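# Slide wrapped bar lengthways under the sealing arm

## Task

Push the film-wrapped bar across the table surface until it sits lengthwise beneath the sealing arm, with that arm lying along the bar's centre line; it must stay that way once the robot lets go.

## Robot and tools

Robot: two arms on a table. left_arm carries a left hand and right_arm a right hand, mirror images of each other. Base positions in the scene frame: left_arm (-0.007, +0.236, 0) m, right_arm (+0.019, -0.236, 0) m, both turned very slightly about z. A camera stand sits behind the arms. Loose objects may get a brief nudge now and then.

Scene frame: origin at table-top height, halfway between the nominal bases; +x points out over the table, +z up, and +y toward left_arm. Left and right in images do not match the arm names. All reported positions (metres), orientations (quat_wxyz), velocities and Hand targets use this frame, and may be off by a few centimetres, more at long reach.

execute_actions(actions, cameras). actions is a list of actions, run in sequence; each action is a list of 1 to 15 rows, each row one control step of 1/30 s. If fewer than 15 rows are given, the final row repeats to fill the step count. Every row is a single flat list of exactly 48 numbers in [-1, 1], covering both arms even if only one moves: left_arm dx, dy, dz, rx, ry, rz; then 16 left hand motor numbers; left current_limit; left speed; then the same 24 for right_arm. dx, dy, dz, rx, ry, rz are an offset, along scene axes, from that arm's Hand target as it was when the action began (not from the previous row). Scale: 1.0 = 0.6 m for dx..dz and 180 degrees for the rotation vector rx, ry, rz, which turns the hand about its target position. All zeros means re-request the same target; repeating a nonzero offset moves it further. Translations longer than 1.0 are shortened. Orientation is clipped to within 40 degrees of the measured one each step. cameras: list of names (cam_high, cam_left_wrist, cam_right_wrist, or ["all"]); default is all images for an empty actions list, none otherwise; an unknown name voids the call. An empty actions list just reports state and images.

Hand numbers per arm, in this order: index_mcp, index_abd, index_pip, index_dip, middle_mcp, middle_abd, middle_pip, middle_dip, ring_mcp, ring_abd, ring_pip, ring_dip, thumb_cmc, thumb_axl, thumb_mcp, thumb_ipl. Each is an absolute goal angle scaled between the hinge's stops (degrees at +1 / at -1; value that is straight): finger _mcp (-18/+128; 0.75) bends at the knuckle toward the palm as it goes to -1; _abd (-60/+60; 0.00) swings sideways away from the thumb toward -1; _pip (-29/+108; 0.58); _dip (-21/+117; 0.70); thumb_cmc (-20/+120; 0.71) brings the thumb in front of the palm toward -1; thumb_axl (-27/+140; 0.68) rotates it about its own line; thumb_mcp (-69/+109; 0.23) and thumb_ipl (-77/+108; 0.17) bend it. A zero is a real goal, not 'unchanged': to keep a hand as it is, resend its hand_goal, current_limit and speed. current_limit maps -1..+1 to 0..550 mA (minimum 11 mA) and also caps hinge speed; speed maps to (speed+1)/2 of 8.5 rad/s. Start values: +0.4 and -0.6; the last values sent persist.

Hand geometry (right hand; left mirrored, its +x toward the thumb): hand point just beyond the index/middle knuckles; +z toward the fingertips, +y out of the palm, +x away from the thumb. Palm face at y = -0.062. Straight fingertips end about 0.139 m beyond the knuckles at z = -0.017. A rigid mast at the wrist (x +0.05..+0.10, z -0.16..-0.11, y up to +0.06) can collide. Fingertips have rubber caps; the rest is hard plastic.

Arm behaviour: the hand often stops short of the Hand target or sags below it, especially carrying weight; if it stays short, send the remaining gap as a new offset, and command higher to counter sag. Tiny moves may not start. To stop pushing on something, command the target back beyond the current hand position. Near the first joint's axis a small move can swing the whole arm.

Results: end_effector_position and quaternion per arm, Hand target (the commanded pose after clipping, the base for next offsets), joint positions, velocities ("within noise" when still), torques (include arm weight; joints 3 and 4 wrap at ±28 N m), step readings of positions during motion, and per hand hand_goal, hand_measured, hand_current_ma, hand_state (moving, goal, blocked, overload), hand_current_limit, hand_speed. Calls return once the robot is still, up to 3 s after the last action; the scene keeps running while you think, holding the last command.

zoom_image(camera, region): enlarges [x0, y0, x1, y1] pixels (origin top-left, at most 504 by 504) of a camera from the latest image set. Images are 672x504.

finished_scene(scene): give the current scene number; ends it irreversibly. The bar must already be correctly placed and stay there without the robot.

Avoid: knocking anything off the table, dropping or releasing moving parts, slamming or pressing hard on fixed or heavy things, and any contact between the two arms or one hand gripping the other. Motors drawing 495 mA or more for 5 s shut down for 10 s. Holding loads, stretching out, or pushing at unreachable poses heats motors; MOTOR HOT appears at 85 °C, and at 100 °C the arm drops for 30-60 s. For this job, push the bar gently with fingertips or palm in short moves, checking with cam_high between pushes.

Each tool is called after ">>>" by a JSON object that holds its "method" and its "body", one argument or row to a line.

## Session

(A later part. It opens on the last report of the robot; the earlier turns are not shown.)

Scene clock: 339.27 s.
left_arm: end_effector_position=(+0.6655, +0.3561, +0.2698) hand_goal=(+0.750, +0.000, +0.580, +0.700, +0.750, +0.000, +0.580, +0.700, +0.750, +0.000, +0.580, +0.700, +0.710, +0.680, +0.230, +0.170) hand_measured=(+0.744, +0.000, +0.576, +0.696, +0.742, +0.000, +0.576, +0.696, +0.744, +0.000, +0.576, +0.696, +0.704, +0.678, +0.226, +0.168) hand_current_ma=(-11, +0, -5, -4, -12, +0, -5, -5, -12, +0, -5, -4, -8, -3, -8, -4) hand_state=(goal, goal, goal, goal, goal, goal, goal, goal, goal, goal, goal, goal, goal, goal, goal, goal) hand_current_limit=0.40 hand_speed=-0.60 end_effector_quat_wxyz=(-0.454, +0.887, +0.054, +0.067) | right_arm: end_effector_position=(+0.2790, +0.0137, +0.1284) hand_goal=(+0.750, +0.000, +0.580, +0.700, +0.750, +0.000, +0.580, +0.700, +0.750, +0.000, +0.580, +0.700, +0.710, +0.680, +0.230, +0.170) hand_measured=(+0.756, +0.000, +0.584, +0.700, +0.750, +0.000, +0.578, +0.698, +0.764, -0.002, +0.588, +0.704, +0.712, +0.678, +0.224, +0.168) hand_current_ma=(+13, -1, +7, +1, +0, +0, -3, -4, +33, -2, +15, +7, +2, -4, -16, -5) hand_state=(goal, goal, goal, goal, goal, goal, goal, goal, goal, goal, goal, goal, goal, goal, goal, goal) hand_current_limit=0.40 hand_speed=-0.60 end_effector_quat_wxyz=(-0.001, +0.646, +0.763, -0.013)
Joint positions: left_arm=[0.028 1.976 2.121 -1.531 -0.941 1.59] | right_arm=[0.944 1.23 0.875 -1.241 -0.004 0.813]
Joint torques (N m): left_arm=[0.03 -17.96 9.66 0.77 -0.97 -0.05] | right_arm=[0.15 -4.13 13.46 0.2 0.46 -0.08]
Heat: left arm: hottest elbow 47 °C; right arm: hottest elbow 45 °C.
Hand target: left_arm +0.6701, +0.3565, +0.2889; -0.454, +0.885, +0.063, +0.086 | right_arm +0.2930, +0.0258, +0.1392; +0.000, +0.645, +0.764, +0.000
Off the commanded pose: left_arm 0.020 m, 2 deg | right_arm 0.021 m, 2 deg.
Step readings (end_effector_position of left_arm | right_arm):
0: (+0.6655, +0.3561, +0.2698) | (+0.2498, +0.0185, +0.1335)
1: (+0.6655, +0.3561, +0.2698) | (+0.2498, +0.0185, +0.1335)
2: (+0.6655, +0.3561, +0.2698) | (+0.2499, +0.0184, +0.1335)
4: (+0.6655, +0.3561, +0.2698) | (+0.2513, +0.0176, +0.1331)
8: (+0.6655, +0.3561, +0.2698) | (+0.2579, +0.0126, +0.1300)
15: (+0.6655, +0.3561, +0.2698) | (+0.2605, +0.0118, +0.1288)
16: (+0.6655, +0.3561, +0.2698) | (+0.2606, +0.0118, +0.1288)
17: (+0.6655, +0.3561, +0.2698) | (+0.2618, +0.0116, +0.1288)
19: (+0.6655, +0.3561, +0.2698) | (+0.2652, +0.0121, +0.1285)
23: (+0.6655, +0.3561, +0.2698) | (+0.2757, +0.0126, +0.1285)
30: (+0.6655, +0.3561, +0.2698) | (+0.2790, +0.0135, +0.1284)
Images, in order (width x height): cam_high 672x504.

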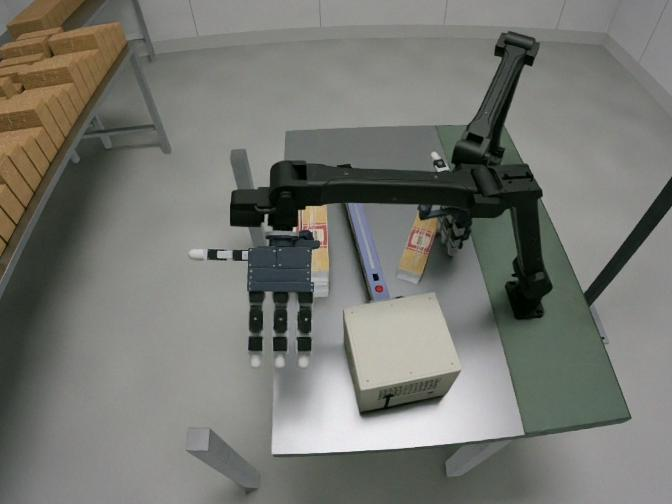

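>>> {"method": "execute_actions", "body": {
  "actions": [
    [[0,0,0,0,0,0,0.75,0,0.58,0.7,0.75,0,0.58,0.7,0.75,0,0.58,0.7,0.71,0.68,0.23,0.17,0.4,-0.6,0.037,0.005,0.007,0,0,0,0.75,0,0.58,0.7,0.75,0,0.58,0.7,0.75,0,0.58,0.7,0.71,0.68,0.23,0.17,0.4,-0.6]],
    [[0,0,0,0,0,0,0.75,0,0.58,0.7,0.75,0,0.58,0.7,0.75,0,0.58,0.7,0.71,0.68,0.23,0.17,0.4,-0.6,0.037,0.005,0.002,0,0,0,0.75,0,0.58,0.7,0.75,0,0.58,0.7,0.75,0,0.58,0.7,0.71,0.68,0.23,0.17,0.4,-0.6]],
    [[0,0,0,0,0,0,0.75,0,0.58,0.7,0.75,0,0.58,0.7,0.75,0,0.58,0.7,0.71,0.68,0.23,0.17,0.4,-0.6,0.037,0.005,0.001,0,0,0,0.75,0,0.58,0.7,0.75,0,0.58,0.7,0.75,0,0.58,0.7,0.71,0.68,0.23,0.17,0.4,-0.6]]
  ],
  "cameras": ["cam_high"]
}}

>>> {"method": "zoom_image", "body": {
  "camera": "cam_high",
  "region": [340, 190, 460, 310]
}}

Scene clock: 355.03 s.
left_arm: end_effector_position=(+0.6655, +0.3561, +0.2698) hand_goal=(+0.750, +0.000, +0.580, +0.700, +0.750, +0.000, +0.580, +0.700, +0.750, +0.000, +0.580, +0.700, +0.710, +0.680, +0.230, +0.170) hand_measured=(+0.744, +0.000, +0.576, +0.696, +0.742, +0.000, +0.576, +0.696, +0.744, +0.000, +0.576, +0.696, +0.704, +0.678, +0.226, +0.168) hand_current_ma=(-11, +0, -5, -4, -12, +0, -5, -5, -12, +0, -5, -4, -8, -3, -8, -4) hand_state=(goal, goal, goal, goal, goal, goal, goal, goal, goal, goal, goal, goal, goal, goal, goal, goal) hand_current_limit=0.40 hand_speed=-0.60 end_effector_quat_wxyz=(-0.454, +0.887, +0.054, +0.067) | right_arm: end_effector_position=(+0.3449, +0.0234, +0.1335) hand_goal=(+0.750, +0.000, +0.580, +0.700, +0.750, +0.000, +0.580, +0.700, +0.750, +0.000, +0.580, +0.700, +0.710, +0.680, +0.230, +0.170) hand_measured=(+0.762, +0.000, +0.588, +0.702, +0.750, +0.000, +0.578, +0.698, +0.750, -0.002, +0.582, +0.704, +0.712, +0.678, +0.224, +0.168) hand_current_ma=(+33, -1, +17, +5, +0, +0, -3, -4, +0, -1, +3, +5, +2, -4, -16, -5) hand_state=(goal, goal, goal, goal, goal, goal, goal, goal, goal, goal, goal, goal, goal, goal, goal, goal) hand_current_limit=0.40 hand_speed=-0.60 end_effector_quat_wxyz=(-0.002, +0.648, +0.762, -0.012)
Joint positions: left_arm=[0.028 1.976 2.121 -1.531 -0.941 1.59] | right_arm=[0.808 1.356 1.002 -1.241 -0.003 0.683]
Joint torques (N m): left_arm=[0.03 -17.9 9.68 0.79 -0.96 -0.05] | right_arm=[-0.21 -6.18 13.67 0.02 0.41 -0.08]
Heat: left arm: hottest elbow 47 °C; right arm: hottest elbow 48 °C.
Hand target: left_arm +0.6701, +0.3565, +0.2889; -0.454, +0.885, +0.063, +0.086 | right_arm +0.3596, +0.0347, +0.1452; +0.000, +0.645, +0.764, +0.000
Off the commanded pose: left_arm 0.020 m, 2 deg | right_arm 0.022 m, 2 deg.
Step readings (end_effector_position of left_arm | right_arm):
0: (+0.6655, +0.3561, +0.2698) | (+0.2790, +0.0137, +0.1284)
1: (+0.6655, +0.3561, +0.2698) | (+0.2792, +0.0138, +0.1284)
2: (+0.6655, +0.3561, +0.2698) | (+0.2799, +0.0141, +0.1287)
4: (+0.6655, +0.3561, +0.2698) | (+0.2847, +0.0149, +0.1291)
8: (+0.6655, +0.3561, +0.2698) | (+0.2980, +0.0153, +0.1306)
15: (+0.6655, +0.3561, +0.2698) | (+0.3022, +0.0160, +0.1312)
16: (+0.6655, +0.3561, +0.2698) | (+0.3024, +0.0161, +0.1312)
17: (+0.6655, +0.3561, +0.2698) | (+0.3035, +0.0160, +0.1314)
19: (+0.6655, +0.3561, +0.2698) | (+0.3075, +0.0175, +0.1317)
23: (+0.6655, +0.3561, +0.2698) | (+0.3190, +0.0194, +0.1325)
30: (+0.6655, +0.3561, +0.2698) | (+0.3233, +0.0198, +0.1324)
31: (+0.6655, +0.3561, +0.2698) | (+0.3235, +0.0198, +0.1326)
32: (+0.6655, +0.3561, +0.2698) | (+0.3244, +0.0200, +0.1327)
34: (+0.6655, +0.3561, +0.2698) | (+0.3284, +0.0216, +0.1330)
38: (+0.6655, +0.3561, +0.2698) | (+0.3405, +0.0229, +0.1335)
45: (+0.6655, +0.3561, +0.2698) | (+0.3448, +0.0234, +0.1335)
Images, in order (width x height): cam_high 672x504.

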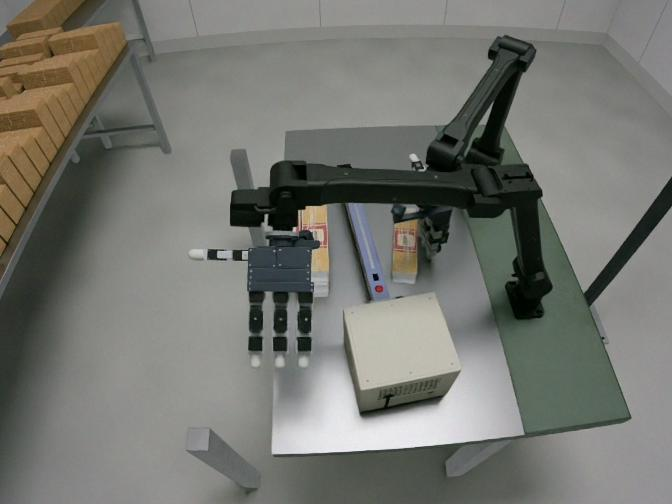

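Scaled by 4.200.

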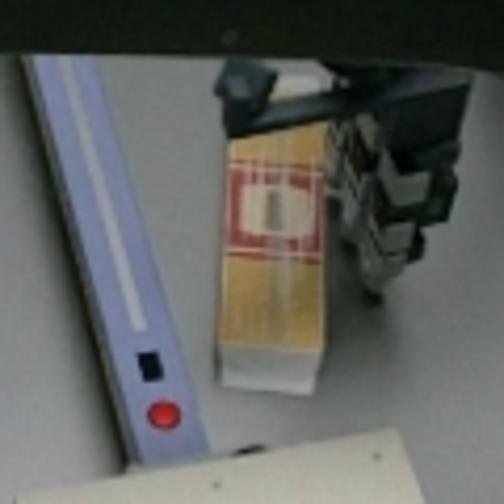

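>>> {"method": "execute_actions", "body": {
  "actions": [
    [[0,0,0,0,0,0,0.75,0,0.58,0.7,0.75,0,0.58,0.7,0.75,0,0.58,0.7,0.71,0.68,0.23,0.17,0.4,-0.6,0.037,0.005,-0.004,0,0,0,0.75,0,0.58,0.7,0.75,0,0.58,0.7,0.75,0,0.58,0.7,0.71,0.68,0.23,0.17,0.4,-0.6]],
    [[0,0,0,0,0,0,0.75,0,0.58,0.7,0.75,0,0.58,0.7,0.75,0,0.58,0.7,0.71,0.68,0.23,0.17,0.4,-0.6,0.037,0.005,-0.001,0,0,0,0.75,0,0.58,0.7,0.75,0,0.58,0.7,0.75,0,0.58,0.7,0.71,0.68,0.23,0.17,0.4,-0.6]],
    [[0,0,0,0,0,0,0.75,0,0.58,0.7,0.75,0,0.58,0.7,0.75,0,0.58,0.7,0.71,0.68,0.23,0.17,0.4,-0.6,0.037,0.005,0,0,0,0,0.75,0,0.58,0.7,0.75,0,0.58,0.7,0.75,0,0.58,0.7,0.71,0.68,0.23,0.17,0.4,-0.6]]
  ],
  "cameras": ["cam_high"]
}}

>>> {"method": "zoom_image", "body": {
  "camera": "cam_high",
  "region": [340, 190, 460, 310]
}}

Scene clock: 394.03 s.
left_arm: end_effector_position=(+0.6655, +0.3561, +0.2698) hand_goal=(+0.750, +0.000, +0.580, +0.700, +0.750, +0.000, +0.580, +0.700, +0.750, +0.000, +0.580, +0.700, +0.710, +0.680, +0.230, +0.170) hand_measured=(+0.744, +0.000, +0.576, +0.696, +0.742, +0.000, +0.576, +0.696, +0.744, +0.000, +0.576, +0.696, +0.704, +0.678, +0.226, +0.168) hand_current_ma=(-11, +0, -5, -4, -12, +0, -5, -5, -12, +0, -5, -4, -8, -3, -8, -4) hand_state=(goal, goal, goal, goal, goal, goal, goal, goal, goal, goal, goal, goal, goal, goal, goal, goal) hand_current_limit=0.40 hand_speed=-0.60 end_effector_quat_wxyz=(-0.454, +0.887, +0.054, +0.067) | right_arm: end_effector_position=(+0.4099, +0.0341, +0.1319) hand_goal=(+0.750, +0.000, +0.580, +0.700, +0.750, +0.000, +0.580, +0.700, +0.750, +0.000, +0.580, +0.700, +0.710, +0.680, +0.230, +0.170) hand_measured=(+0.762, +0.000, +0.590, +0.704, +0.750, +0.000, +0.578, +0.698, +0.750, -0.002, +0.582, +0.704, +0.712, +0.678, +0.224, +0.168) hand_current_ma=(+32, -1, +22, +7, +0, +0, -3, -4, +0, -1, +3, +5, +2, -4, -16, -5) hand_state=(goal, goal, goal, goal, goal, goal, goal, goal, goal, goal, goal, goal, goal, goal, goal, goal) hand_current_limit=0.40 hand_speed=-0.60 end_effector_quat_wxyz=(-0.003, +0.648, +0.762, -0.012)
Joint positions: left_arm=[0.028 1.976 2.121 -1.531 -0.941 1.59] | right_arm=[0.707 1.494 1.14 -1.241 -0.003 0.582]
Joint torques (N m): left_arm=[0.03 -17.9 9.66 0.77 -0.97 -0.06] | right_arm=[0.38 -7.94 13.89 0.1 0.41 -0.08]
Heat: left arm: hottest elbow 47 °C; right arm: hottest elbow 51 °C.
Hand target: left_arm +0.6701, +0.3565, +0.2889; -0.454, +0.885, +0.063, +0.086 | right_arm +0.4262, +0.0437, +0.1423; +0.000, +0.645, +0.764, +0.000
Off the commanded pose: left_arm 0.020 m, 2 deg | right_arm 0.022 m, 2 deg.
Step readings (end_effector_position of left_arm | right_arm):
0: (+0.6655, +0.3561, +0.2698) | (+0.3450, +0.0235, +0.1335)
1: (+0.6655, +0.3561, +0.2698) | (+0.3451, +0.0236, +0.1335)
2: (+0.6655, +0.3561, +0.2698) | (+0.3463, +0.0233, +0.1335)
4: (+0.6655, +0.3561, +0.2698) | (+0.3499, +0.0247, +0.1332)
8: (+0.6655, +0.3561, +0.2698) | (+0.3613, +0.0260, +0.1320)
15: (+0.6655, +0.3561, +0.2698) | (+0.3653, +0.0259, +0.1310)
16: (+0.6655, +0.3561, +0.2698) | (+0.3654, +0.0258, +0.1310)
17: (+0.6655, +0.3561, +0.2698) | (+0.3665, +0.0259, +0.1311)
19: (+0.6655, +0.3561, +0.2698) | (+0.3702, +0.0276, +0.1314)
23: (+0.6655, +0.3561, +0.2698) | (+0.3826, +0.0295, +0.1314)
30: (+0.6655, +0.3561, +0.2698) | (+0.3873, +0.0297, +0.1315)
31: (+0.6655, +0.3561, +0.2698) | (+0.3874, +0.0297, +0.1313)
32: (+0.6655, +0.3561, +0.2698) | (+0.3886, +0.0295, +0.1314)
34: (+0.6655, +0.3561, +0.2698) | (+0.3925, +0.0314, +0.1317)
38: (+0.6655, +0.3561, +0.2698) | (+0.4049, +0.0341, +0.1318)
45: (+0.6655, +0.3561, +0.2698) | (+0.4099, +0.0340, +0.1319)
Images, in order (width x height): cam_high 672x504.

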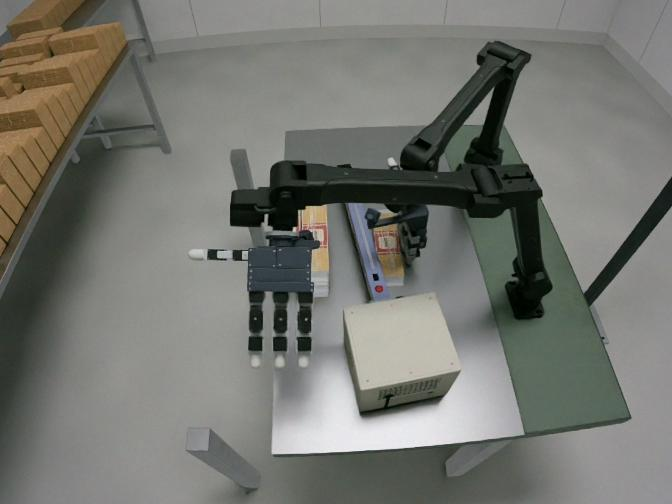

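Scaled by 4.200.

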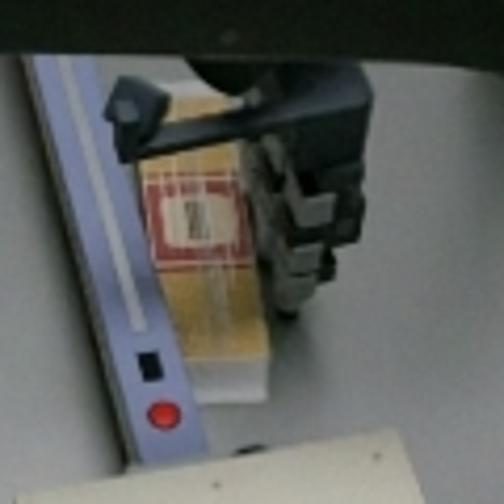

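>>> {"method": "execute_actions", "body": {
  "actions": [
    [[0,0,0,0,0,0,0.75,0,0.58,0.7,0.75,0,0.58,0.7,0.75,0,0.58,0.7,0.71,0.68,0.23,0.17,0.4,-0.6,-0.038,0,-0.014,0,0,0,0.75,0,0.58,0.7,0.75,0,0.58,0.7,0.75,0,0.58,0.7,0.71,0.68,0.23,0.17,0.4,-0.6]],
    [[0,0,0,0,0,0,0.75,0,0.58,0.7,0.75,0,0.58,0.7,0.75,0,0.58,0.7,0.71,0.68,0.23,0.17,0.4,-0.6,0,-0.055,0,0,0,0,0.75,0,0.58,0.7,0.75,0,0.58,0.7,0.75,0,0.58,0.7,0.71,0.68,0.23,0.17,0.4,-0.6]],
    [[0,0,0,0,0,0,0.75,0,0.58,0.7,0.75,0,0.58,0.7,0.75,0,0.58,0.7,0.71,0.68,0.23,0.17,0.4,-0.6,0.037,0,0.011,0,0,0,0.75,0,0.58,0.7,0.75,0,0.58,0.7,0.75,0,0.58,0.7,0.71,0.68,0.23,0.17,0.4,-0.6]],
    [[0,0,0,0,0,0,0.75,0,0.58,0.7,0.75,0,0.58,0.7,0.75,0,0.58,0.7,0.71,0.68,0.23,0.17,0.4,-0.6,0.037,0.002,0,0,0,0,0.75,0,0.58,0.7,0.75,0,0.58,0.7,0.75,0,0.58,0.7,0.71,0.68,0.23,0.17,0.4,-0.6]]
  ],
  "cameras": ["cam_high"]
}}

>>> {"method": "zoom_image", "body": {
  "camera": "cam_high",
  "region": [340, 190, 460, 310]
}}

Scene clock: 433.07 s.
left_arm: end_effector_position=(+0.6655, +0.3561, +0.2698) hand_goal=(+0.750, +0.000, +0.580, +0.700, +0.750, +0.000, +0.580, +0.700, +0.750, +0.000, +0.580, +0.700, +0.710, +0.680, +0.230, +0.170) hand_measured=(+0.744, +0.000, +0.576, +0.696, +0.742, +0.000, +0.576, +0.696, +0.744, +0.000, +0.576, +0.696, +0.704, +0.678, +0.226, +0.168) hand_current_ma=(-11, +0, -5, -4, -12, +0, -5, -5, -12, +0, -5, -4, -8, -3, -8, -4) hand_state=(goal, goal, goal, goal, goal, goal, goal, goal, goal, goal, goal, goal, goal, goal, goal, goal) hand_current_limit=0.40 hand_speed=-0.60 end_effector_quat_wxyz=(-0.454, +0.887, +0.054, +0.067) | right_arm: end_effector_position=(+0.4324, +0.0049, +0.1310) hand_goal=(+0.750, +0.000, +0.580, +0.700, +0.750, +0.000, +0.580, +0.700, +0.750, +0.000, +0.580, +0.700, +0.710, +0.680, +0.230, +0.170) hand_measured=(+0.760, -0.002, +0.586, +0.704, +0.750, +0.000, +0.578, +0.698, +0.754, -0.002, +0.584, +0.702, +0.712, +0.678, +0.224, +0.168) hand_current_ma=(+26, -1, +14, +5, +0, +0, -3, -4, +10, -2, +9, +4, +2, -4, -16, -5) hand_state=(goal, goal, goal, goal, goal, goal, goal, goal, goal, goal, goal, goal, goal, goal, goal, goal) hand_current_limit=0.40 hand_speed=-0.60 end_effector_quat_wxyz=(-0.003, +0.647, +0.762, -0.008)
Joint positions: left_arm=[0.028 1.976 2.121 -1.531 -0.941 1.59] | right_arm=[0.618 1.486 1.127 -1.229 -0.002 0.492]
Joint torques (N m): left_arm=[0.03 -17.85 9.66 0.79 -0.97 -0.05] | right_arm=[0.38 -7.82 13.86 -0.13 0.39 -0.08]
Heat: left arm: hottest elbow 48 °C; right arm: hottest elbow 48 °C.
Hand target: left_arm +0.6701, +0.3565, +0.2889; -0.454, +0.885, +0.063, +0.086 | right_arm +0.4478, +0.0119, +0.1404; +0.000, +0.645, +0.764, +0.000
Off the commanded pose: left_arm 0.020 m, 2 deg | right_arm 0.019 m, 1 deg.
Step readings (end_effector_position of left_arm | right_arm):
0: (+0.6655, +0.3561, +0.2698) | (+0.4099, +0.0342, +0.1319)
1: (+0.6655, +0.3561, +0.2698) | (+0.4099, +0.0342, +0.1319)
2: (+0.6655, +0.3561, +0.2698) | (+0.4099, +0.0342, +0.1319)
4: (+0.6655, +0.3561, +0.2698) | (+0.4093, +0.0350, +0.1319)
8: (+0.6655, +0.3561, +0.2698) | (+0.4075, +0.0380, +0.1310)
15: (+0.6655, +0.3561, +0.2698) | (+0.4057, +0.0396, +0.1311)
16: (+0.6655, +0.3561, +0.2698) | (+0.4056, +0.0395, +0.1310)
17: (+0.6655, +0.3561, +0.2698) | (+0.4049, +0.0387, +0.1307)
19: (+0.6655, +0.3561, +0.2698) | (+0.4034, +0.0335, +0.1311)
23: (+0.6655, +0.3561, +0.2698) | (+0.3982, +0.0192, +0.1308)
30: (+0.6655, +0.3561, +0.2698) | (+0.4006, +0.0119, +0.1306)
31: (+0.6655, +0.3561, +0.2698) | (+0.4006, +0.0120, +0.1306)
32: (+0.6655, +0.3561, +0.2698) | (+0.4012, +0.0114, +0.1306)
34: (+0.6655, +0.3561, +0.2698) | (+0.4027, +0.0098, +0.1306)
38: (+0.6655, +0.3561, +0.2698) | (+0.4076, +0.0044, +0.1307)
45: (+0.6655, +0.3561, +0.2698) | (+0.4108, +0.0033, +0.1307)
46: (+0.6655, +0.3561, +0.2698) | (+0.4110, +0.0033, +0.1307)
47: (+0.6655, +0.3561, +0.2698) | (+0.4116, +0.0035, +0.1307)
49: (+0.6655, +0.3561, +0.2698) | (+0.4153, +0.0045, +0.1308)
53: (+0.6655, +0.3561, +0.2698) | (+0.4275, +0.0051, +0.1308)
60: (+0.6655, +0.3561, +0.2698) | (+0.4324, +0.0048, +0.1310)
Images, in order (width x height): cam_high 672x504.

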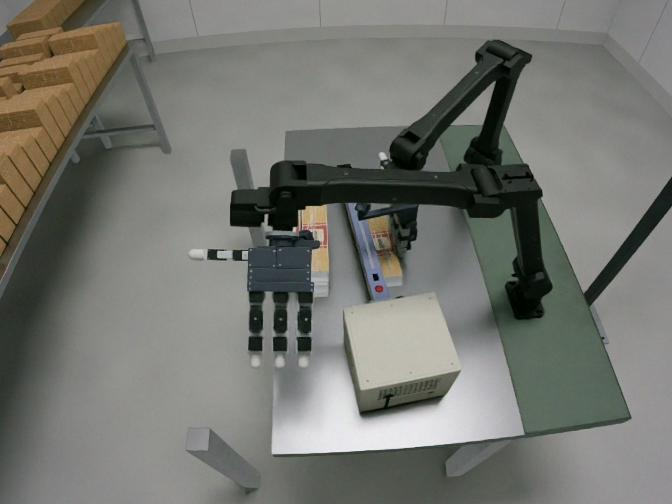

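Scaled by 4.200.

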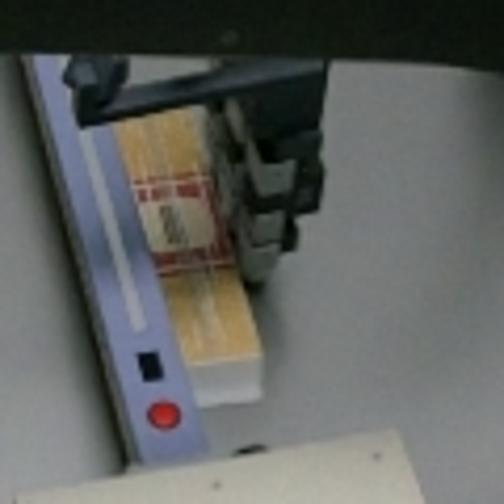

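>>> {"method": "execute_actions", "body": {
  "actions": [
    [[0,0,0,0,0,0,0.75,0,0.58,0.7,0.75,0,0.58,0.7,0.75,0,0.58,0.7,0.71,0.68,0.23,0.17,0.4,-0.6,0.037,0.006,0,0,0,0,0.75,0,0.58,0.7,0.75,0,0.58,0.7,0.75,0,0.58,0.7,0.71,0.68,0.23,0.17,0.4,-0.6]],
    [[0,0,0,0,0,0,0.75,0,0.58,0.7,0.75,0,0.58,0.7,0.75,0,0.58,0.7,0.71,0.68,0.23,0.17,0.4,-0.6,0.035,0.006,0,0,0,0,0.75,0,0.58,0.7,0.75,0,0.58,0.7,0.75,0,0.58,0.7,0.71,0.68,0.23,0.17,0.4,-0.6]]
  ],
  "cameras": ["cam_high"]
}}

>>> {"method": "zoom_image", "body": {
  "camera": "cam_high",
  "region": [340, 190, 440, 310]
}}

Scene clock: 453.00 s.
left_arm: end_effector_position=(+0.6655, +0.3561, +0.2698) hand_goal=(+0.750, +0.000, +0.580, +0.700, +0.750, +0.000, +0.580, +0.700, +0.750, +0.000, +0.580, +0.700, +0.710, +0.680, +0.230, +0.170) hand_measured=(+0.744, +0.000, +0.576, +0.696, +0.742, +0.000, +0.576, +0.696, +0.744, +0.000, +0.576, +0.696, +0.704, +0.678, +0.226, +0.168) hand_current_ma=(-11, +0, -5, -4, -12, +0, -5, -5, -12, +0, -5, -4, -8, -3, -8, -4) hand_state=(goal, goal, goal, goal, goal, goal, goal, goal, goal, goal, goal, goal, goal, goal, goal, goal) hand_current_limit=0.40 hand_speed=-0.60 end_effector_quat_wxyz=(-0.454, +0.887, +0.054, +0.067) | right_arm: end_effector_position=(+0.4748, +0.0140, +0.1322) hand_goal=(+0.750, +0.000, +0.580, +0.700, +0.750, +0.000, +0.580, +0.700, +0.750, +0.000, +0.580, +0.700, +0.710, +0.680, +0.230, +0.170) hand_measured=(+0.752, +0.000, +0.584, +0.704, +0.756, +0.000, +0.582, +0.700, +0.758, -0.002, +0.586, +0.704, +0.712, +0.678, +0.224, +0.168) hand_current_ma=(+2, -1, +5, +5, +14, +0, +4, +0, +21, -1, +10, +6, +2, -4, -16, -5) hand_state=(goal, goal, goal, goal, goal, goal, goal, goal, goal, goal, goal, goal, goal, goal, goal, goal) hand_current_limit=0.40 hand_speed=-0.60 end_effector_quat_wxyz=(-0.003, +0.646, +0.764, -0.007)
Joint positions: left_arm=[0.028 1.976 2.121 -1.531 -0.941 1.59] | right_arm=[0.576 1.582 1.241 -1.245 -0.002 0.445]
Joint torques (N m): left_arm=[0.03 -17.9 9.65 0.79 -0.97 -0.05] | right_arm=[0.09 -9.11 14.05 -0.16 0.37 -0.04]
Heat: left arm: hottest elbow 48 °C; right arm: hottest elbow 50 °C.
Hand target: left_arm +0.6701, +0.3565, +0.2889; -0.454, +0.885, +0.063, +0.086 | right_arm +0.4911, +0.0191, +0.1405; +0.000, +0.645, +0.764, +0.000
Off the commanded pose: left_arm 0.020 m, 2 deg | right_arm 0.019 m, 1 deg.
Step readings (end_effector_position of left_arm | right_arm):
0: (+0.6655, +0.3561, +0.2698) | (+0.4324, +0.0049, +0.1310)
1: (+0.6655, +0.3561, +0.2698) | (+0.4325, +0.0050, +0.1312)
2: (+0.6655, +0.3561, +0.2698) | (+0.4330, +0.0053, +0.1311)
4: (+0.6655, +0.3561, +0.2698) | (+0.4368, +0.0064, +0.1311)
8: (+0.6655, +0.3561, +0.2698) | (+0.4491, +0.0092, +0.1312)
15: (+0.6655, +0.3561, +0.2698) | (+0.4538, +0.0095, +0.1314)
16: (+0.6655, +0.3561, +0.2698) | (+0.4539, +0.0096, +0.1315)
17: (+0.6655, +0.3561, +0.2698) | (+0.4545, +0.0097, +0.1316)
19: (+0.6655, +0.3561, +0.2698) | (+0.4581, +0.0110, +0.1315)
23: (+0.6655, +0.3561, +0.2698) | (+0.4700, +0.0136, +0.1318)
30: (+0.6655, +0.3561, +0.2698) | (+0.4748, +0.0139, +0.1322)
Images, in order (width x height): cam_high 672x504.

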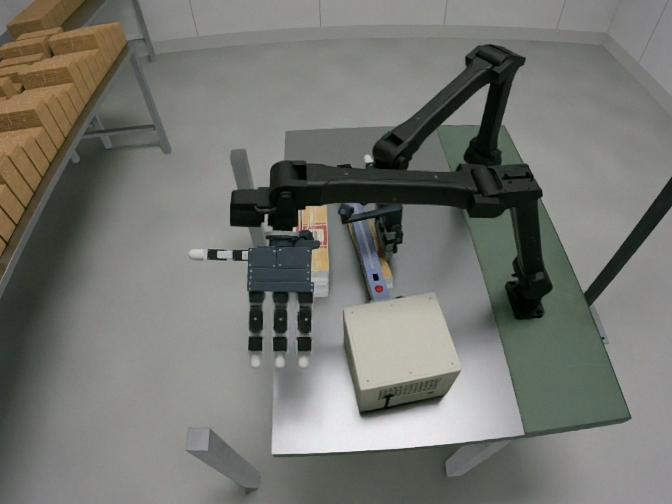

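Scaled by 4.200.

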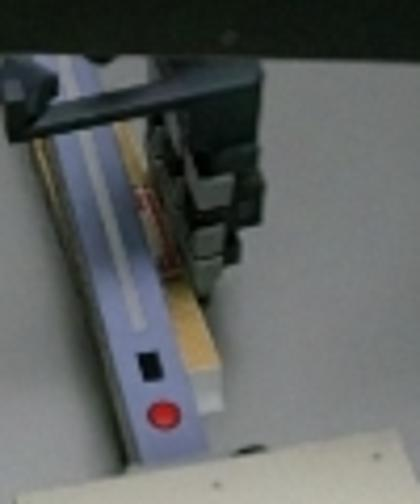

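>>> {"method": "execute_actions", "body": {
  "actions": [
    [[0,0,0,0,0,0,0.75,0,0.58,0.7,0.75,0,0.58,0.7,0.75,0,0.58,0.7,0.71,0.68,0.23,0.17,0.4,-0.6,0.019,0.003,-0.002,0,0,0,0.75,0,0.58,0.7,0.75,0,0.58,0.7,0.75,0,0.58,0.7,0.71,0.68,0.23,0.17,0.4,-0.6]]
  ],
  "cameras": ["cam_high"]
}}

>>> {"method": "zoom_image", "body": {
  "camera": "cam_high",
  "region": [340, 200, 400, 300]
}}

Scene clock: 478.13 s.
left_arm: end_effector_position=(+0.6655, +0.3561, +0.2698) hand_goal=(+0.750, +0.000, +0.580, +0.700, +0.750, +0.000, +0.580, +0.700, +0.750, +0.000, +0.580, +0.700, +0.710, +0.680, +0.230, +0.170) hand_measured=(+0.744, +0.000, +0.576, +0.696, +0.742, +0.000, +0.576, +0.696, +0.744, +0.000, +0.576, +0.696, +0.704, +0.678, +0.226, +0.168) hand_current_ma=(-11, +0, -5, -4, -12, +0, -5, -5, -12, +0, -5, -4, -8, -3, -8, -4) hand_state=(goal, goal, goal, goal, goal, goal, goal, goal, goal, goal, goal, goal, goal, goal, goal, goal) hand_current_limit=0.40 hand_speed=-0.60 end_effector_quat_wxyz=(-0.454, +0.887, +0.054, +0.067) | right_arm: end_effector_position=(+0.4849, +0.0169, +0.1323) hand_goal=(+0.750, +0.000, +0.580, +0.700, +0.750, +0.000, +0.580, +0.700, +0.750, +0.000, +0.580, +0.700, +0.710, +0.680, +0.230, +0.170) hand_measured=(+0.752, +0.000, +0.582, +0.704, +0.756, +0.000, +0.582, +0.700, +0.762, +0.000, +0.586, +0.704, +0.712, +0.678, +0.224, +0.168) hand_current_ma=(+2, -1, +4, +5, +15, +0, +4, +0, +30, -1, +13, +6, +2, -4, -16, -5) hand_state=(goal, goal, goal, goal, goal, goal, goal, goal, goal, goal, goal, goal, goal, goal, goal, goal) hand_current_limit=0.40 hand_speed=-0.60 end_effector_quat_wxyz=(-0.003, +0.644, +0.765, -0.007)
Joint positions: left_arm=[0.028 1.976 2.121 -1.531 -0.941 1.59] | right_arm=[0.568 1.607 1.272 -1.252 -0.002 0.434]
Joint torques (N m): left_arm=[-0.03 -17.85 9.68 0.79 -0.97 -0.06] | right_arm=[0.21 -9.52 14.01 -0.05 0.38 -0.05]
Heat: left arm: hottest elbow 48 °C; right arm: hottest elbow 49 °C.
Hand target: left_arm +0.6701, +0.3565, +0.2889; -0.454, +0.885, +0.063, +0.086 | right_arm +0.5024, +0.0210, +0.1393; +0.000, +0.645, +0.764, +0.000
Off the commanded pose: left_arm 0.020 m, 2 deg | right_arm 0.019 m, 1 deg.
Step readings (end_effector_position of left_arm | right_arm):
0: (+0.6655, +0.3561, +0.2698) | (+0.4748, +0.0140, +0.1320)
1: (+0.6655, +0.3561, +0.2698) | (+0.4749, +0.0140, +0.1321)
2: (+0.6655, +0.3561, +0.2698) | (+0.4750, +0.0142, +0.1321)
4: (+0.6655, +0.3561, +0.2698) | (+0.4768, +0.0149, +0.1320)
8: (+0.6655, +0.3561, +0.2698) | (+0.4825, +0.0164, +0.1321)
15: (+0.6655, +0.3561, +0.2698) | (+0.4849, +0.0168, +0.1323)
Images, in order (width x height): cam_high 672x504.

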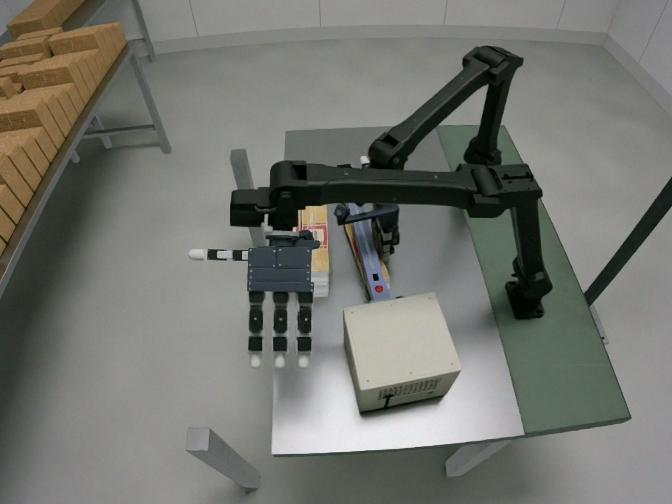

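Scaled by 5.040.

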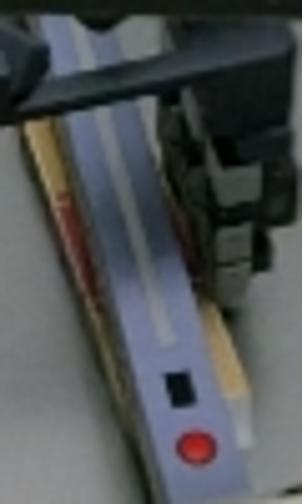

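>>> {"method": "zoom_image", "body": {
  "camera": "cam_high",
  "region": [338, 215, 398, 290]
}}

Scaled by 6.720.

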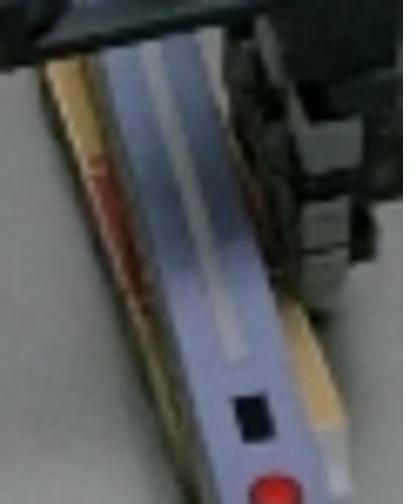

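>>> {"method": "execute_actions", "body": {
  "actions": [
    [[0,0,0,0,0,0,0.75,0,0.58,0.7,0.75,0,0.58,0.7,0.75,0,0.58,0.7,0.71,0.68,0.23,0.17,0.4,-0.6,0.012,0.002,0,0,0,0,0.75,0,0.58,0.7,0.75,0,0.58,0.7,0.75,0,0.58,0.7,0.71,0.68,0.23,0.17,0.4,-0.6]]
  ],
  "cameras": ["cam_high"]
}}

>>> {"method": "zoom_image", "body": {
  "camera": "cam_high",
  "region": [338, 215, 398, 290]
}}

Scene clock: 527.80 s.
left_arm: end_effector_position=(+0.6655, +0.3561, +0.2698) hand_goal=(+0.750, +0.000, +0.580, +0.700, +0.750, +0.000, +0.580, +0.700, +0.750, +0.000, +0.580, +0.700, +0.710, +0.680, +0.230, +0.170) hand_measured=(+0.744, +0.000, +0.576, +0.696, +0.742, +0.000, +0.576, +0.696, +0.744, +0.000, +0.576, +0.696, +0.704, +0.678, +0.226, +0.168) hand_current_ma=(-11, +0, -5, -4, -12, +0, -5, -5, -12, +0, -5, -4, -8, -3, -8, -4) hand_state=(goal, goal, goal, goal, goal, goal, goal, goal, goal, goal, goal, goal, goal, goal, goal, goal) hand_current_limit=0.40 hand_speed=-0.60 end_effector_quat_wxyz=(-0.454, +0.887, +0.054, +0.067) | right_arm: end_effector_position=(+0.4920, +0.0184, +0.1324) hand_goal=(+0.750, +0.000, +0.580, +0.700, +0.750, +0.000, +0.580, +0.700, +0.750, +0.000, +0.580, +0.700, +0.710, +0.680, +0.230, +0.170) hand_measured=(+0.752, +0.000, +0.582, +0.704, +0.758, +0.000, +0.582, +0.700, +0.762, +0.000, +0.586, +0.704, +0.712, +0.678, +0.224, +0.168) hand_current_ma=(+2, -1, +4, +5, +17, +0, +4, +0, +30, -1, +13, +6, +2, -4, -16, -5) hand_state=(goal, goal, goal, goal, goal, goal, goal, goal, goal, goal, goal, goal, goal, goal, goal, goal) hand_current_limit=0.40 hand_speed=-0.60 end_effector_quat_wxyz=(-0.003, +0.644, +0.765, -0.007)
Joint positions: left_arm=[0.028 1.976 2.121 -1.531 -0.941 1.59] | right_arm=[0.562 1.623 1.292 -1.256 -0.002 0.427]
Joint torques (N m): left_arm=[-0.03 -17.9 9.68 0.77 -0.97 -0.05] | right_arm=[-0.21 -9.52 14.08 -0.01 0.36 -0.03]
Heat: left arm: hottest elbow 48 °C; right arm: hottest elbow 56 °C.
Hand target: left_arm +0.6701, +0.3565, +0.2889; -0.454, +0.885, +0.063, +0.086 | right_arm +0.5097, +0.0220, +0.1392; +0.000, +0.645, +0.764, +0.000
Off the commanded pose: left_arm 0.020 m, 2 deg | right_arm 0.019 m, 1 deg.
Step readings (end_effector_position of left_arm | right_arm):
0: (+0.6655, +0.3561, +0.2698) | (+0.4849, +0.0169, +0.1323)
1: (+0.6655, +0.3561, +0.2698) | (+0.4849, +0.0169, +0.1323)
2: (+0.6655, +0.3561, +0.2698) | (+0.4852, +0.0169, +0.1322)
4: (+0.6655, +0.3561, +0.2698) | (+0.4863, +0.0172, +0.1322)
8: (+0.6655, +0.3561, +0.2698) | (+0.4904, +0.0181, +0.1323)
15: (+0.6655, +0.3561, +0.2698) | (+0.4920, +0.0184, +0.1324)
Images, in order (width x height): cam_high 672x504.

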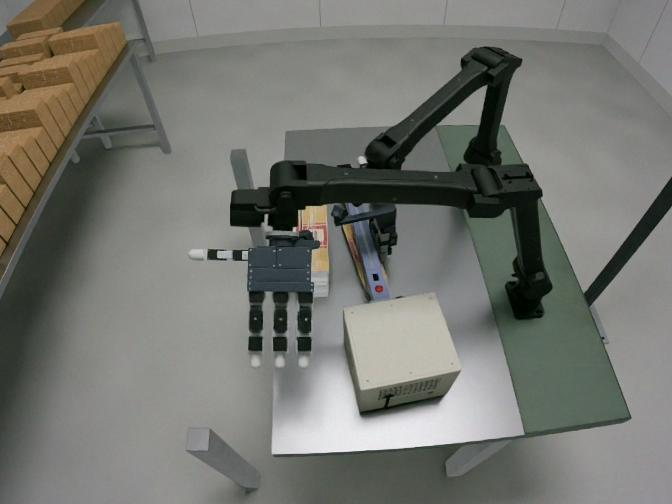

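Scaled by 6.720.

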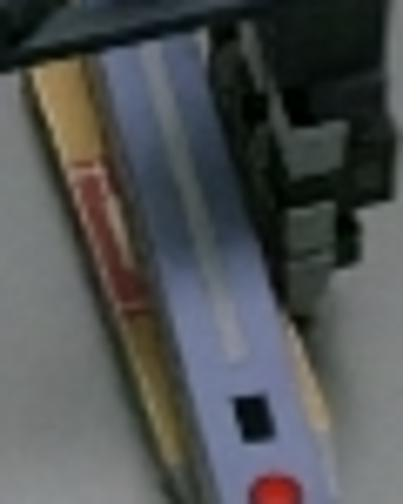

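>>> {"method": "zoom_image", "body": {
  "camera": "cam_high",
  "region": [336, 222, 376, 252]
}}

>>> {"method": "zoom_image", "body": {
  "camera": "cam_high",
  "region": [352, 262, 392, 292]
}}

Scaled by 12.600.

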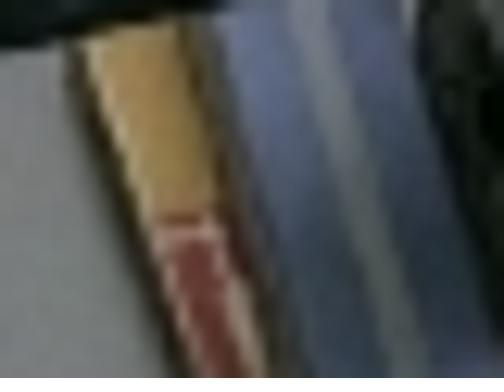

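Scaled by 12.600.

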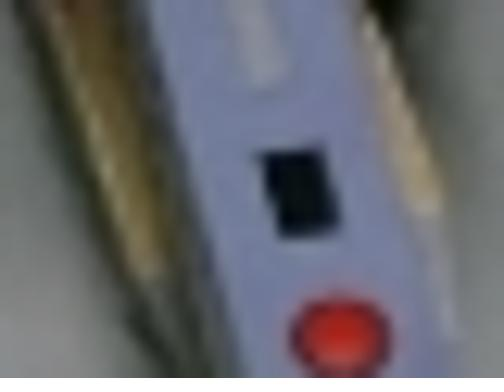

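>>> {"method": "execute_actions", "body": {
  "actions": [
    [[0,0,0,0,0,0,0.75,0,0.58,0.7,0.75,0,0.58,0.7,0.75,0,0.58,0.7,0.71,0.68,0.23,0.17,0.4,-0.6,-0.055,-0.005,0,0,0,0,0.75,0,0.58,0.7,0.75,0,0.58,0.7,0.75,0,0.58,0.7,0.71,0.68,0.23,0.17,0.4,-0.6]],
    [[0,0,0,0,0,0,0.75,0,0.58,0.7,0.75,0,0.58,0.7,0.75,0,0.58,0.7,0.71,0.68,0.23,0.17,0.4,-0.6,0,0.105,0,0,0,-0.01,0.75,0,0.58,0.7,0.75,0,0.58,0.7,0.75,0,0.58,0.7,0.71,0.68,0.23,0.17,0.4,-0.6]]
  ],
  "cameras": ["cam_high"]
}}

>>> {"method": "zoom_image", "body": {
  "camera": "cam_high",
  "region": [336, 215, 416, 295]
}}

Scene clock: 664.33 s.
left_arm: end_effector_position=(+0.6655, +0.3561, +0.2698) hand_goal=(+0.750, +0.000, +0.580, +0.700, +0.750, +0.000, +0.580, +0.700, +0.750, +0.000, +0.580, +0.700, +0.710, +0.680, +0.230, +0.170) hand_measured=(+0.744, +0.000, +0.576, +0.696, +0.742, +0.000, +0.576, +0.696, +0.744, +0.000, +0.576, +0.696, +0.704, +0.678, +0.226, +0.168) hand_current_ma=(-11, +0, -5, -4, -12, +0, -5, -5, -12, +0, -5, -4, -8, -3, -8, -4) hand_state=(goal, goal, goal, goal, goal, goal, goal, goal, goal, goal, goal, goal, goal, goal, goal, goal) hand_current_limit=0.40 hand_speed=-0.60 end_effector_quat_wxyz=(-0.454, +0.887, +0.054, +0.067) | right_arm: end_effector_position=(+0.4634, +0.0786, +0.1335) hand_goal=(+0.750, +0.000, +0.580, +0.700, +0.750, +0.000, +0.580, +0.700, +0.750, +0.000, +0.580, +0.700, +0.710, +0.680, +0.230, +0.170) hand_measured=(+0.750, +0.000, +0.582, +0.704, +0.750, +0.000, +0.582, +0.700, +0.750, +0.002, +0.582, +0.702, +0.712, +0.678, +0.224, +0.168) hand_current_ma=(+0, -1, +3, +5, +0, +0, +3, +0, +1, +4, +3, +5, +2, -4, -16, -5) hand_state=(goal, goal, goal, goal, goal, goal, goal, goal, goal, goal, goal, goal, goal, goal, goal, goal) hand_current_limit=0.40 hand_speed=-0.60 end_effector_quat_wxyz=(-0.002, +0.648, +0.762, -0.003)
Joint positions: left_arm=[0.028 1.976 2.121 -1.531 -0.941 1.59] | right_arm=[0.7 1.655 1.334 -1.257 -0.003 0.575]
Joint torques (N m): left_arm=[0.03 -17.9 9.68 0.79 -0.97 -0.05] | right_arm=[0.32 -10.17 13.9 -0.25 0.39 0.22]
Heat: left arm: hottest elbow 49 °C; right arm: hottest elbow 51 °C.
Hand target: left_arm +0.6701, +0.3565, +0.2889; -0.454, +0.885, +0.063, +0.086 | right_arm +0.4766, +0.0821, +0.1392; +0.000, +0.657, +0.754, +0.000
Off the commanded pose: left_arm 0.020 m, 2 deg | right_arm 0.015 m, 1 deg.
Step readings (end_effector_position of left_arm | right_arm):
0: (+0.6655, +0.3561, +0.2698) | (+0.4920, +0.0184, +0.1324)
1: (+0.6655, +0.3561, +0.2698) | (+0.4920, +0.0184, +0.1324)
2: (+0.6655, +0.3561, +0.2698) | (+0.4920, +0.0184, +0.1324)
4: (+0.6655, +0.3561, +0.2698) | (+0.4911, +0.0182, +0.1322)
8: (+0.6655, +0.3561, +0.2698) | (+0.4832, +0.0160, +0.1326)
15: (+0.6655, +0.3561, +0.2698) | (+0.4786, +0.0147, +0.1341)
16: (+0.6655, +0.3561, +0.2698) | (+0.4785, +0.0147, +0.1341)
17: (+0.6655, +0.3561, +0.2698) | (+0.4775, +0.0156, +0.1341)
19: (+0.6655, +0.3561, +0.2698) | (+0.4742, +0.0224, +0.1342)
23: (+0.6655, +0.3561, +0.2698) | (+0.4662, +0.0583, +0.1343)
30: (+0.6655, +0.3561, +0.2698) | (+0.4626, +0.0799, +0.1343)
Images, in order (width x height): cam_high 672x504.

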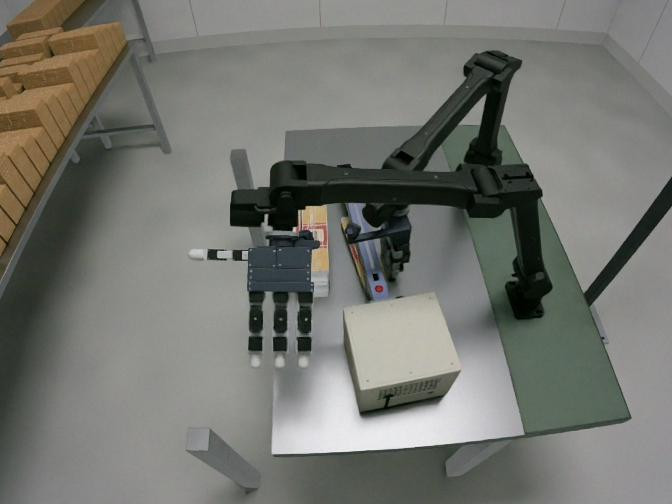

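Scaled by 6.300.

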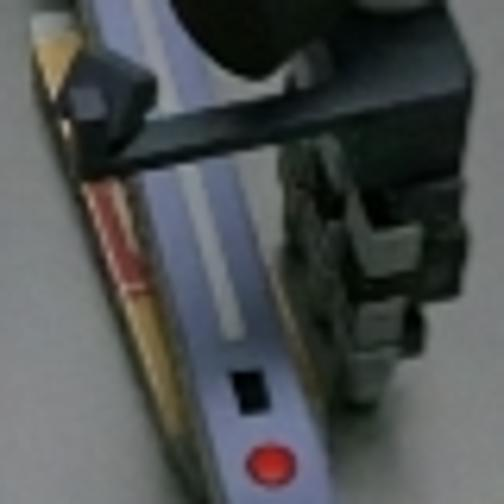

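>>> {"method": "execute_actions", "body": {
  "actions": [
    [[0,0,0,0,0,0,0.75,0,0.58,0.7,0.75,0,0.58,0.7,0.75,0,0.58,0.7,0.71,0.68,0.23,0.17,0.4,-0.6,0.042,0.006,0,0,0,0,0.75,0,0.58,0.7,0.75,0,0.58,0.7,0.75,0,0.58,0.7,0.71,0.68,0.23,0.17,0.4,-0.6]]
  ],
  "cameras": ["cam_high"]
}}

>>> {"method": "zoom_image", "body": {
  "camera": "cam_high",
  "region": [336, 215, 416, 295]
}}

Scene clock: 682.70 s.
left_arm: end_effector_position=(+0.6655, +0.3561, +0.2698) hand_goal=(+0.750, +0.000, +0.580, +0.700, +0.750, +0.000, +0.580, +0.700, +0.750, +0.000, +0.580, +0.700, +0.710, +0.680, +0.230, +0.170) hand_measured=(+0.744, +0.000, +0.576, +0.696, +0.742, +0.000, +0.576, +0.696, +0.744, +0.000, +0.576, +0.696, +0.704, +0.678, +0.226, +0.168) hand_current_ma=(-11, +0, -5, -4, -12, +0, -5, -5, -12, +0, -5, -4, -8, -3, -8, -4) hand_state=(goal, goal, goal, goal, goal, goal, goal, goal, goal, goal, goal, goal, goal, goal, goal, goal) hand_current_limit=0.40 hand_speed=-0.60 end_effector_quat_wxyz=(-0.454, +0.887, +0.054, +0.067) | right_arm: end_effector_position=(+0.4876, +0.0807, +0.1342) hand_goal=(+0.750, +0.000, +0.580, +0.700, +0.750, +0.000, +0.580, +0.700, +0.750, +0.000, +0.580, +0.700, +0.710, +0.680, +0.230, +0.170) hand_measured=(+0.752, +0.000, +0.582, +0.704, +0.752, +0.000, +0.582, +0.700, +0.752, -0.002, +0.582, +0.704, +0.712, +0.678, +0.224, +0.168) hand_current_ma=(+3, -1, +3, +5, +1, +0, +3, +0, +3, -2, +5, +6, +2, -4, -16, -5) hand_state=(goal, goal, goal, goal, goal, goal, goal, goal, goal, goal, goal, goal, goal, goal, goal, goal) hand_current_limit=0.40 hand_speed=-0.60 end_effector_quat_wxyz=(-0.003, +0.658, +0.753, -0.003)
Joint positions: left_arm=[0.028 1.976 2.121 -1.531 -0.941 1.59] | right_arm=[0.673 1.707 1.404 -1.275 -0.004 0.574]
Joint torques (N m): left_arm=[-0.03 -17.9 9.66 0.79 -0.97 -0.05] | right_arm=[0.32 -10.93 13.89 -0.34 0.43 -0.03]
Heat: left arm: hottest elbow 49 °C; right arm: hottest elbow 54 °C.
Hand target: left_arm +0.6701, +0.3565, +0.2889; -0.454, +0.885, +0.063, +0.086 | right_arm +0.5018, +0.0858, +0.1393; +0.000, +0.657, +0.754, +0.000
Off the commanded pose: left_arm 0.020 m, 2 deg | right_arm 0.016 m, 1 deg.
Step readings (end_effector_position of left_arm | right_arm):
0: (+0.6655, +0.3561, +0.2698) | (+0.4634, +0.0786, +0.1335)
1: (+0.6655, +0.3561, +0.2698) | (+0.4636, +0.0788, +0.1336)
2: (+0.6655, +0.3561, +0.2698) | (+0.4641, +0.0789, +0.1338)
4: (+0.6655, +0.3561, +0.2698) | (+0.4692, +0.0807, +0.1348)
8: (+0.6655, +0.3561, +0.2698) | (+0.4829, +0.0825, +0.1346)
15: (+0.6655, +0.3561, +0.2698) | (+0.4874, +0.0805, +0.1340)
Images, in order (width x height): cam_high 672x504.

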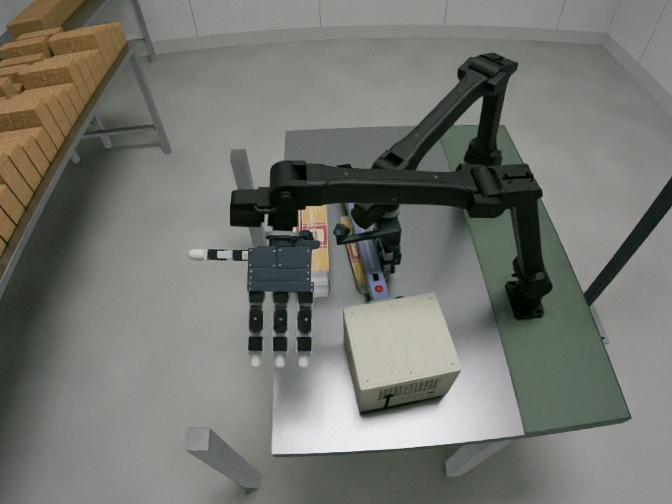

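Scaled by 6.300.

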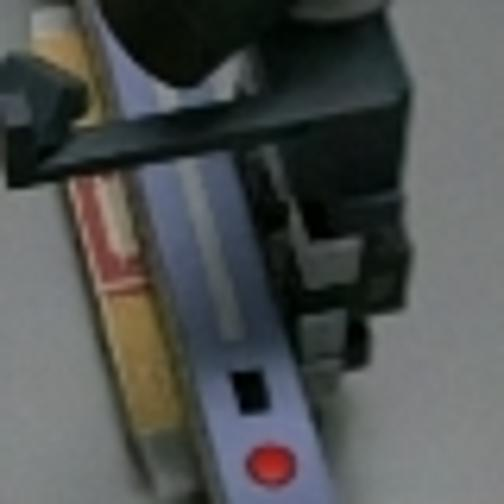

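>>> {"method": "execute_actions", "body": {
  "actions": [
    [[0,0,0,0,0,0,0.75,0,0.58,0.7,0.75,0,0.58,0.7,0.75,0,0.58,0.7,0.71,0.68,0.23,0.17,0.4,-0.6,-0.08,-0.012,0,0,0,0,0.75,0,0.58,0.7,0.75,0,0.58,0.7,0.75,0,0.58,0.7,0.71,0.68,0.23,0.17,0.4,-0.6]]
  ],
  "cameras": ["cam_high"]
}}

>>> {"method": "zoom_image", "body": {
  "camera": "cam_high",
  "region": [336, 222, 376, 252]
}}

>>> {"method": "zoom_image", "body": {
  "camera": "cam_high",
  "region": [352, 262, 392, 292]
}}

Scene clock: 719.83 s.
left_arm: end_effector_position=(+0.6655, +0.3561, +0.2698) hand_goal=(+0.750, +0.000, +0.580, +0.700, +0.750, +0.000, +0.580, +0.700, +0.750, +0.000, +0.580, +0.700, +0.710, +0.680, +0.230, +0.170) hand_measured=(+0.744, +0.000, +0.576, +0.696, +0.742, +0.000, +0.576, +0.696, +0.744, +0.000, +0.576, +0.696, +0.704, +0.678, +0.226, +0.168) hand_current_ma=(-11, +0, -5, -4, -12, +0, -5, -5, -12, +0, -5, -4, -8, -3, -8, -4) hand_state=(goal, goal, goal, goal, goal, goal, goal, goal, goal, goal, goal, goal, goal, goal, goal, goal) hand_current_limit=0.40 hand_speed=-0.60 end_effector_quat_wxyz=(-0.454, +0.887, +0.054, +0.067) | right_arm: end_effector_position=(+0.4554, +0.0759, +0.1350) hand_goal=(+0.750, +0.000, +0.580, +0.700, +0.750, +0.000, +0.580, +0.700, +0.750, +0.000, +0.580, +0.700, +0.710, +0.680, +0.230, +0.170) hand_measured=(+0.750, +0.000, +0.582, +0.704, +0.750, +0.000, +0.582, +0.700, +0.746, -0.004, +0.578, +0.700, +0.712, +0.678, +0.224, +0.168) hand_current_ma=(+0, -1, +3, +5, +0, +0, +2, +0, -9, -4, -4, +0, +1, -4, -16, -5) hand_state=(goal, goal, goal, goal, goal, goal, goal, goal, goal, goal, goal, goal, goal, goal, goal, goal) hand_current_limit=0.40 hand_speed=-0.60 end_effector_quat_wxyz=(-0.002, +0.655, +0.756, -0.008)
Joint positions: left_arm=[0.028 1.976 2.121 -1.531 -0.941 1.59] | right_arm=[0.709 1.644 1.325 -1.269 -0.003 0.602]
Joint torques (N m): left_arm=[0.03 -17.85 9.66 0.79 -0.97 -0.06] | right_arm=[1.49 -12.45 9.26 0.61 0.34 0.25]
Heat: left arm: hottest elbow 49 °C; right arm: hottest elbow 51 °C.
Hand target: left_arm +0.6701, +0.3565, +0.2889; -0.454, +0.885, +0.063, +0.086 | right_arm +0.4539, +0.0784, +0.1393; +0.000, +0.657, +0.754, +0.000
Off the commanded pose: left_arm 0.020 m, 2 deg | right_arm 0.005 m, 1 deg.
Step readings (end_effector_position of left_arm | right_arm):
0: (+0.6655, +0.3561, +0.2698) | (+0.4876, +0.0807, +0.1342)
1: (+0.6655, +0.3561, +0.2698) | (+0.4876, +0.0807, +0.1342)
2: (+0.6655, +0.3561, +0.2698) | (+0.4875, +0.0806, +0.1340)
4: (+0.6655, +0.3561, +0.2698) | (+0.4827, +0.0811, +0.1338)
8: (+0.6655, +0.3561, +0.2698) | (+0.4663, +0.0734, +0.1338)
15: (+0.6655, +0.3561, +0.2698) | (+0.4558, +0.0758, +0.1350)
Images, in order (width x height): cam_high 672x504.

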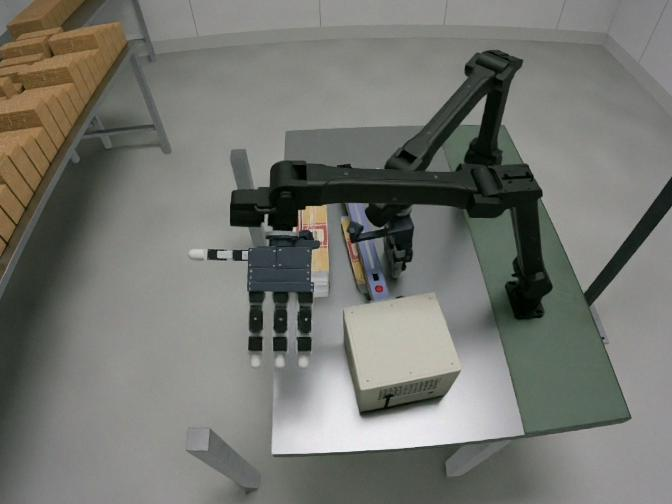

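Scaled by 12.600.

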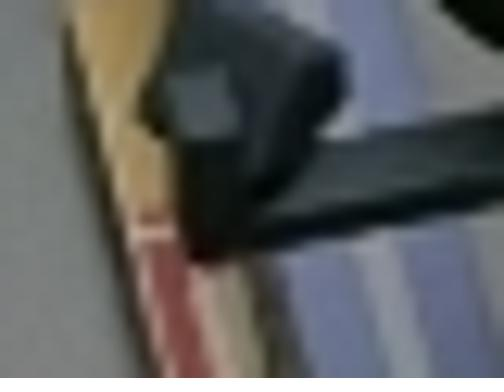

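Scaled by 12.600.

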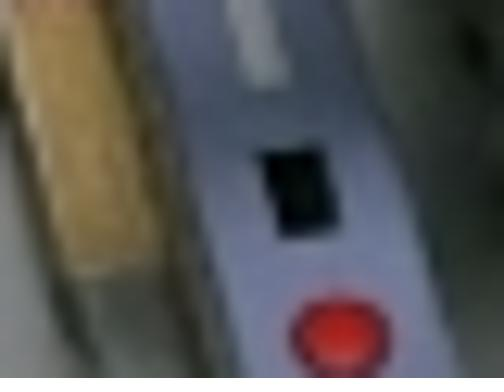

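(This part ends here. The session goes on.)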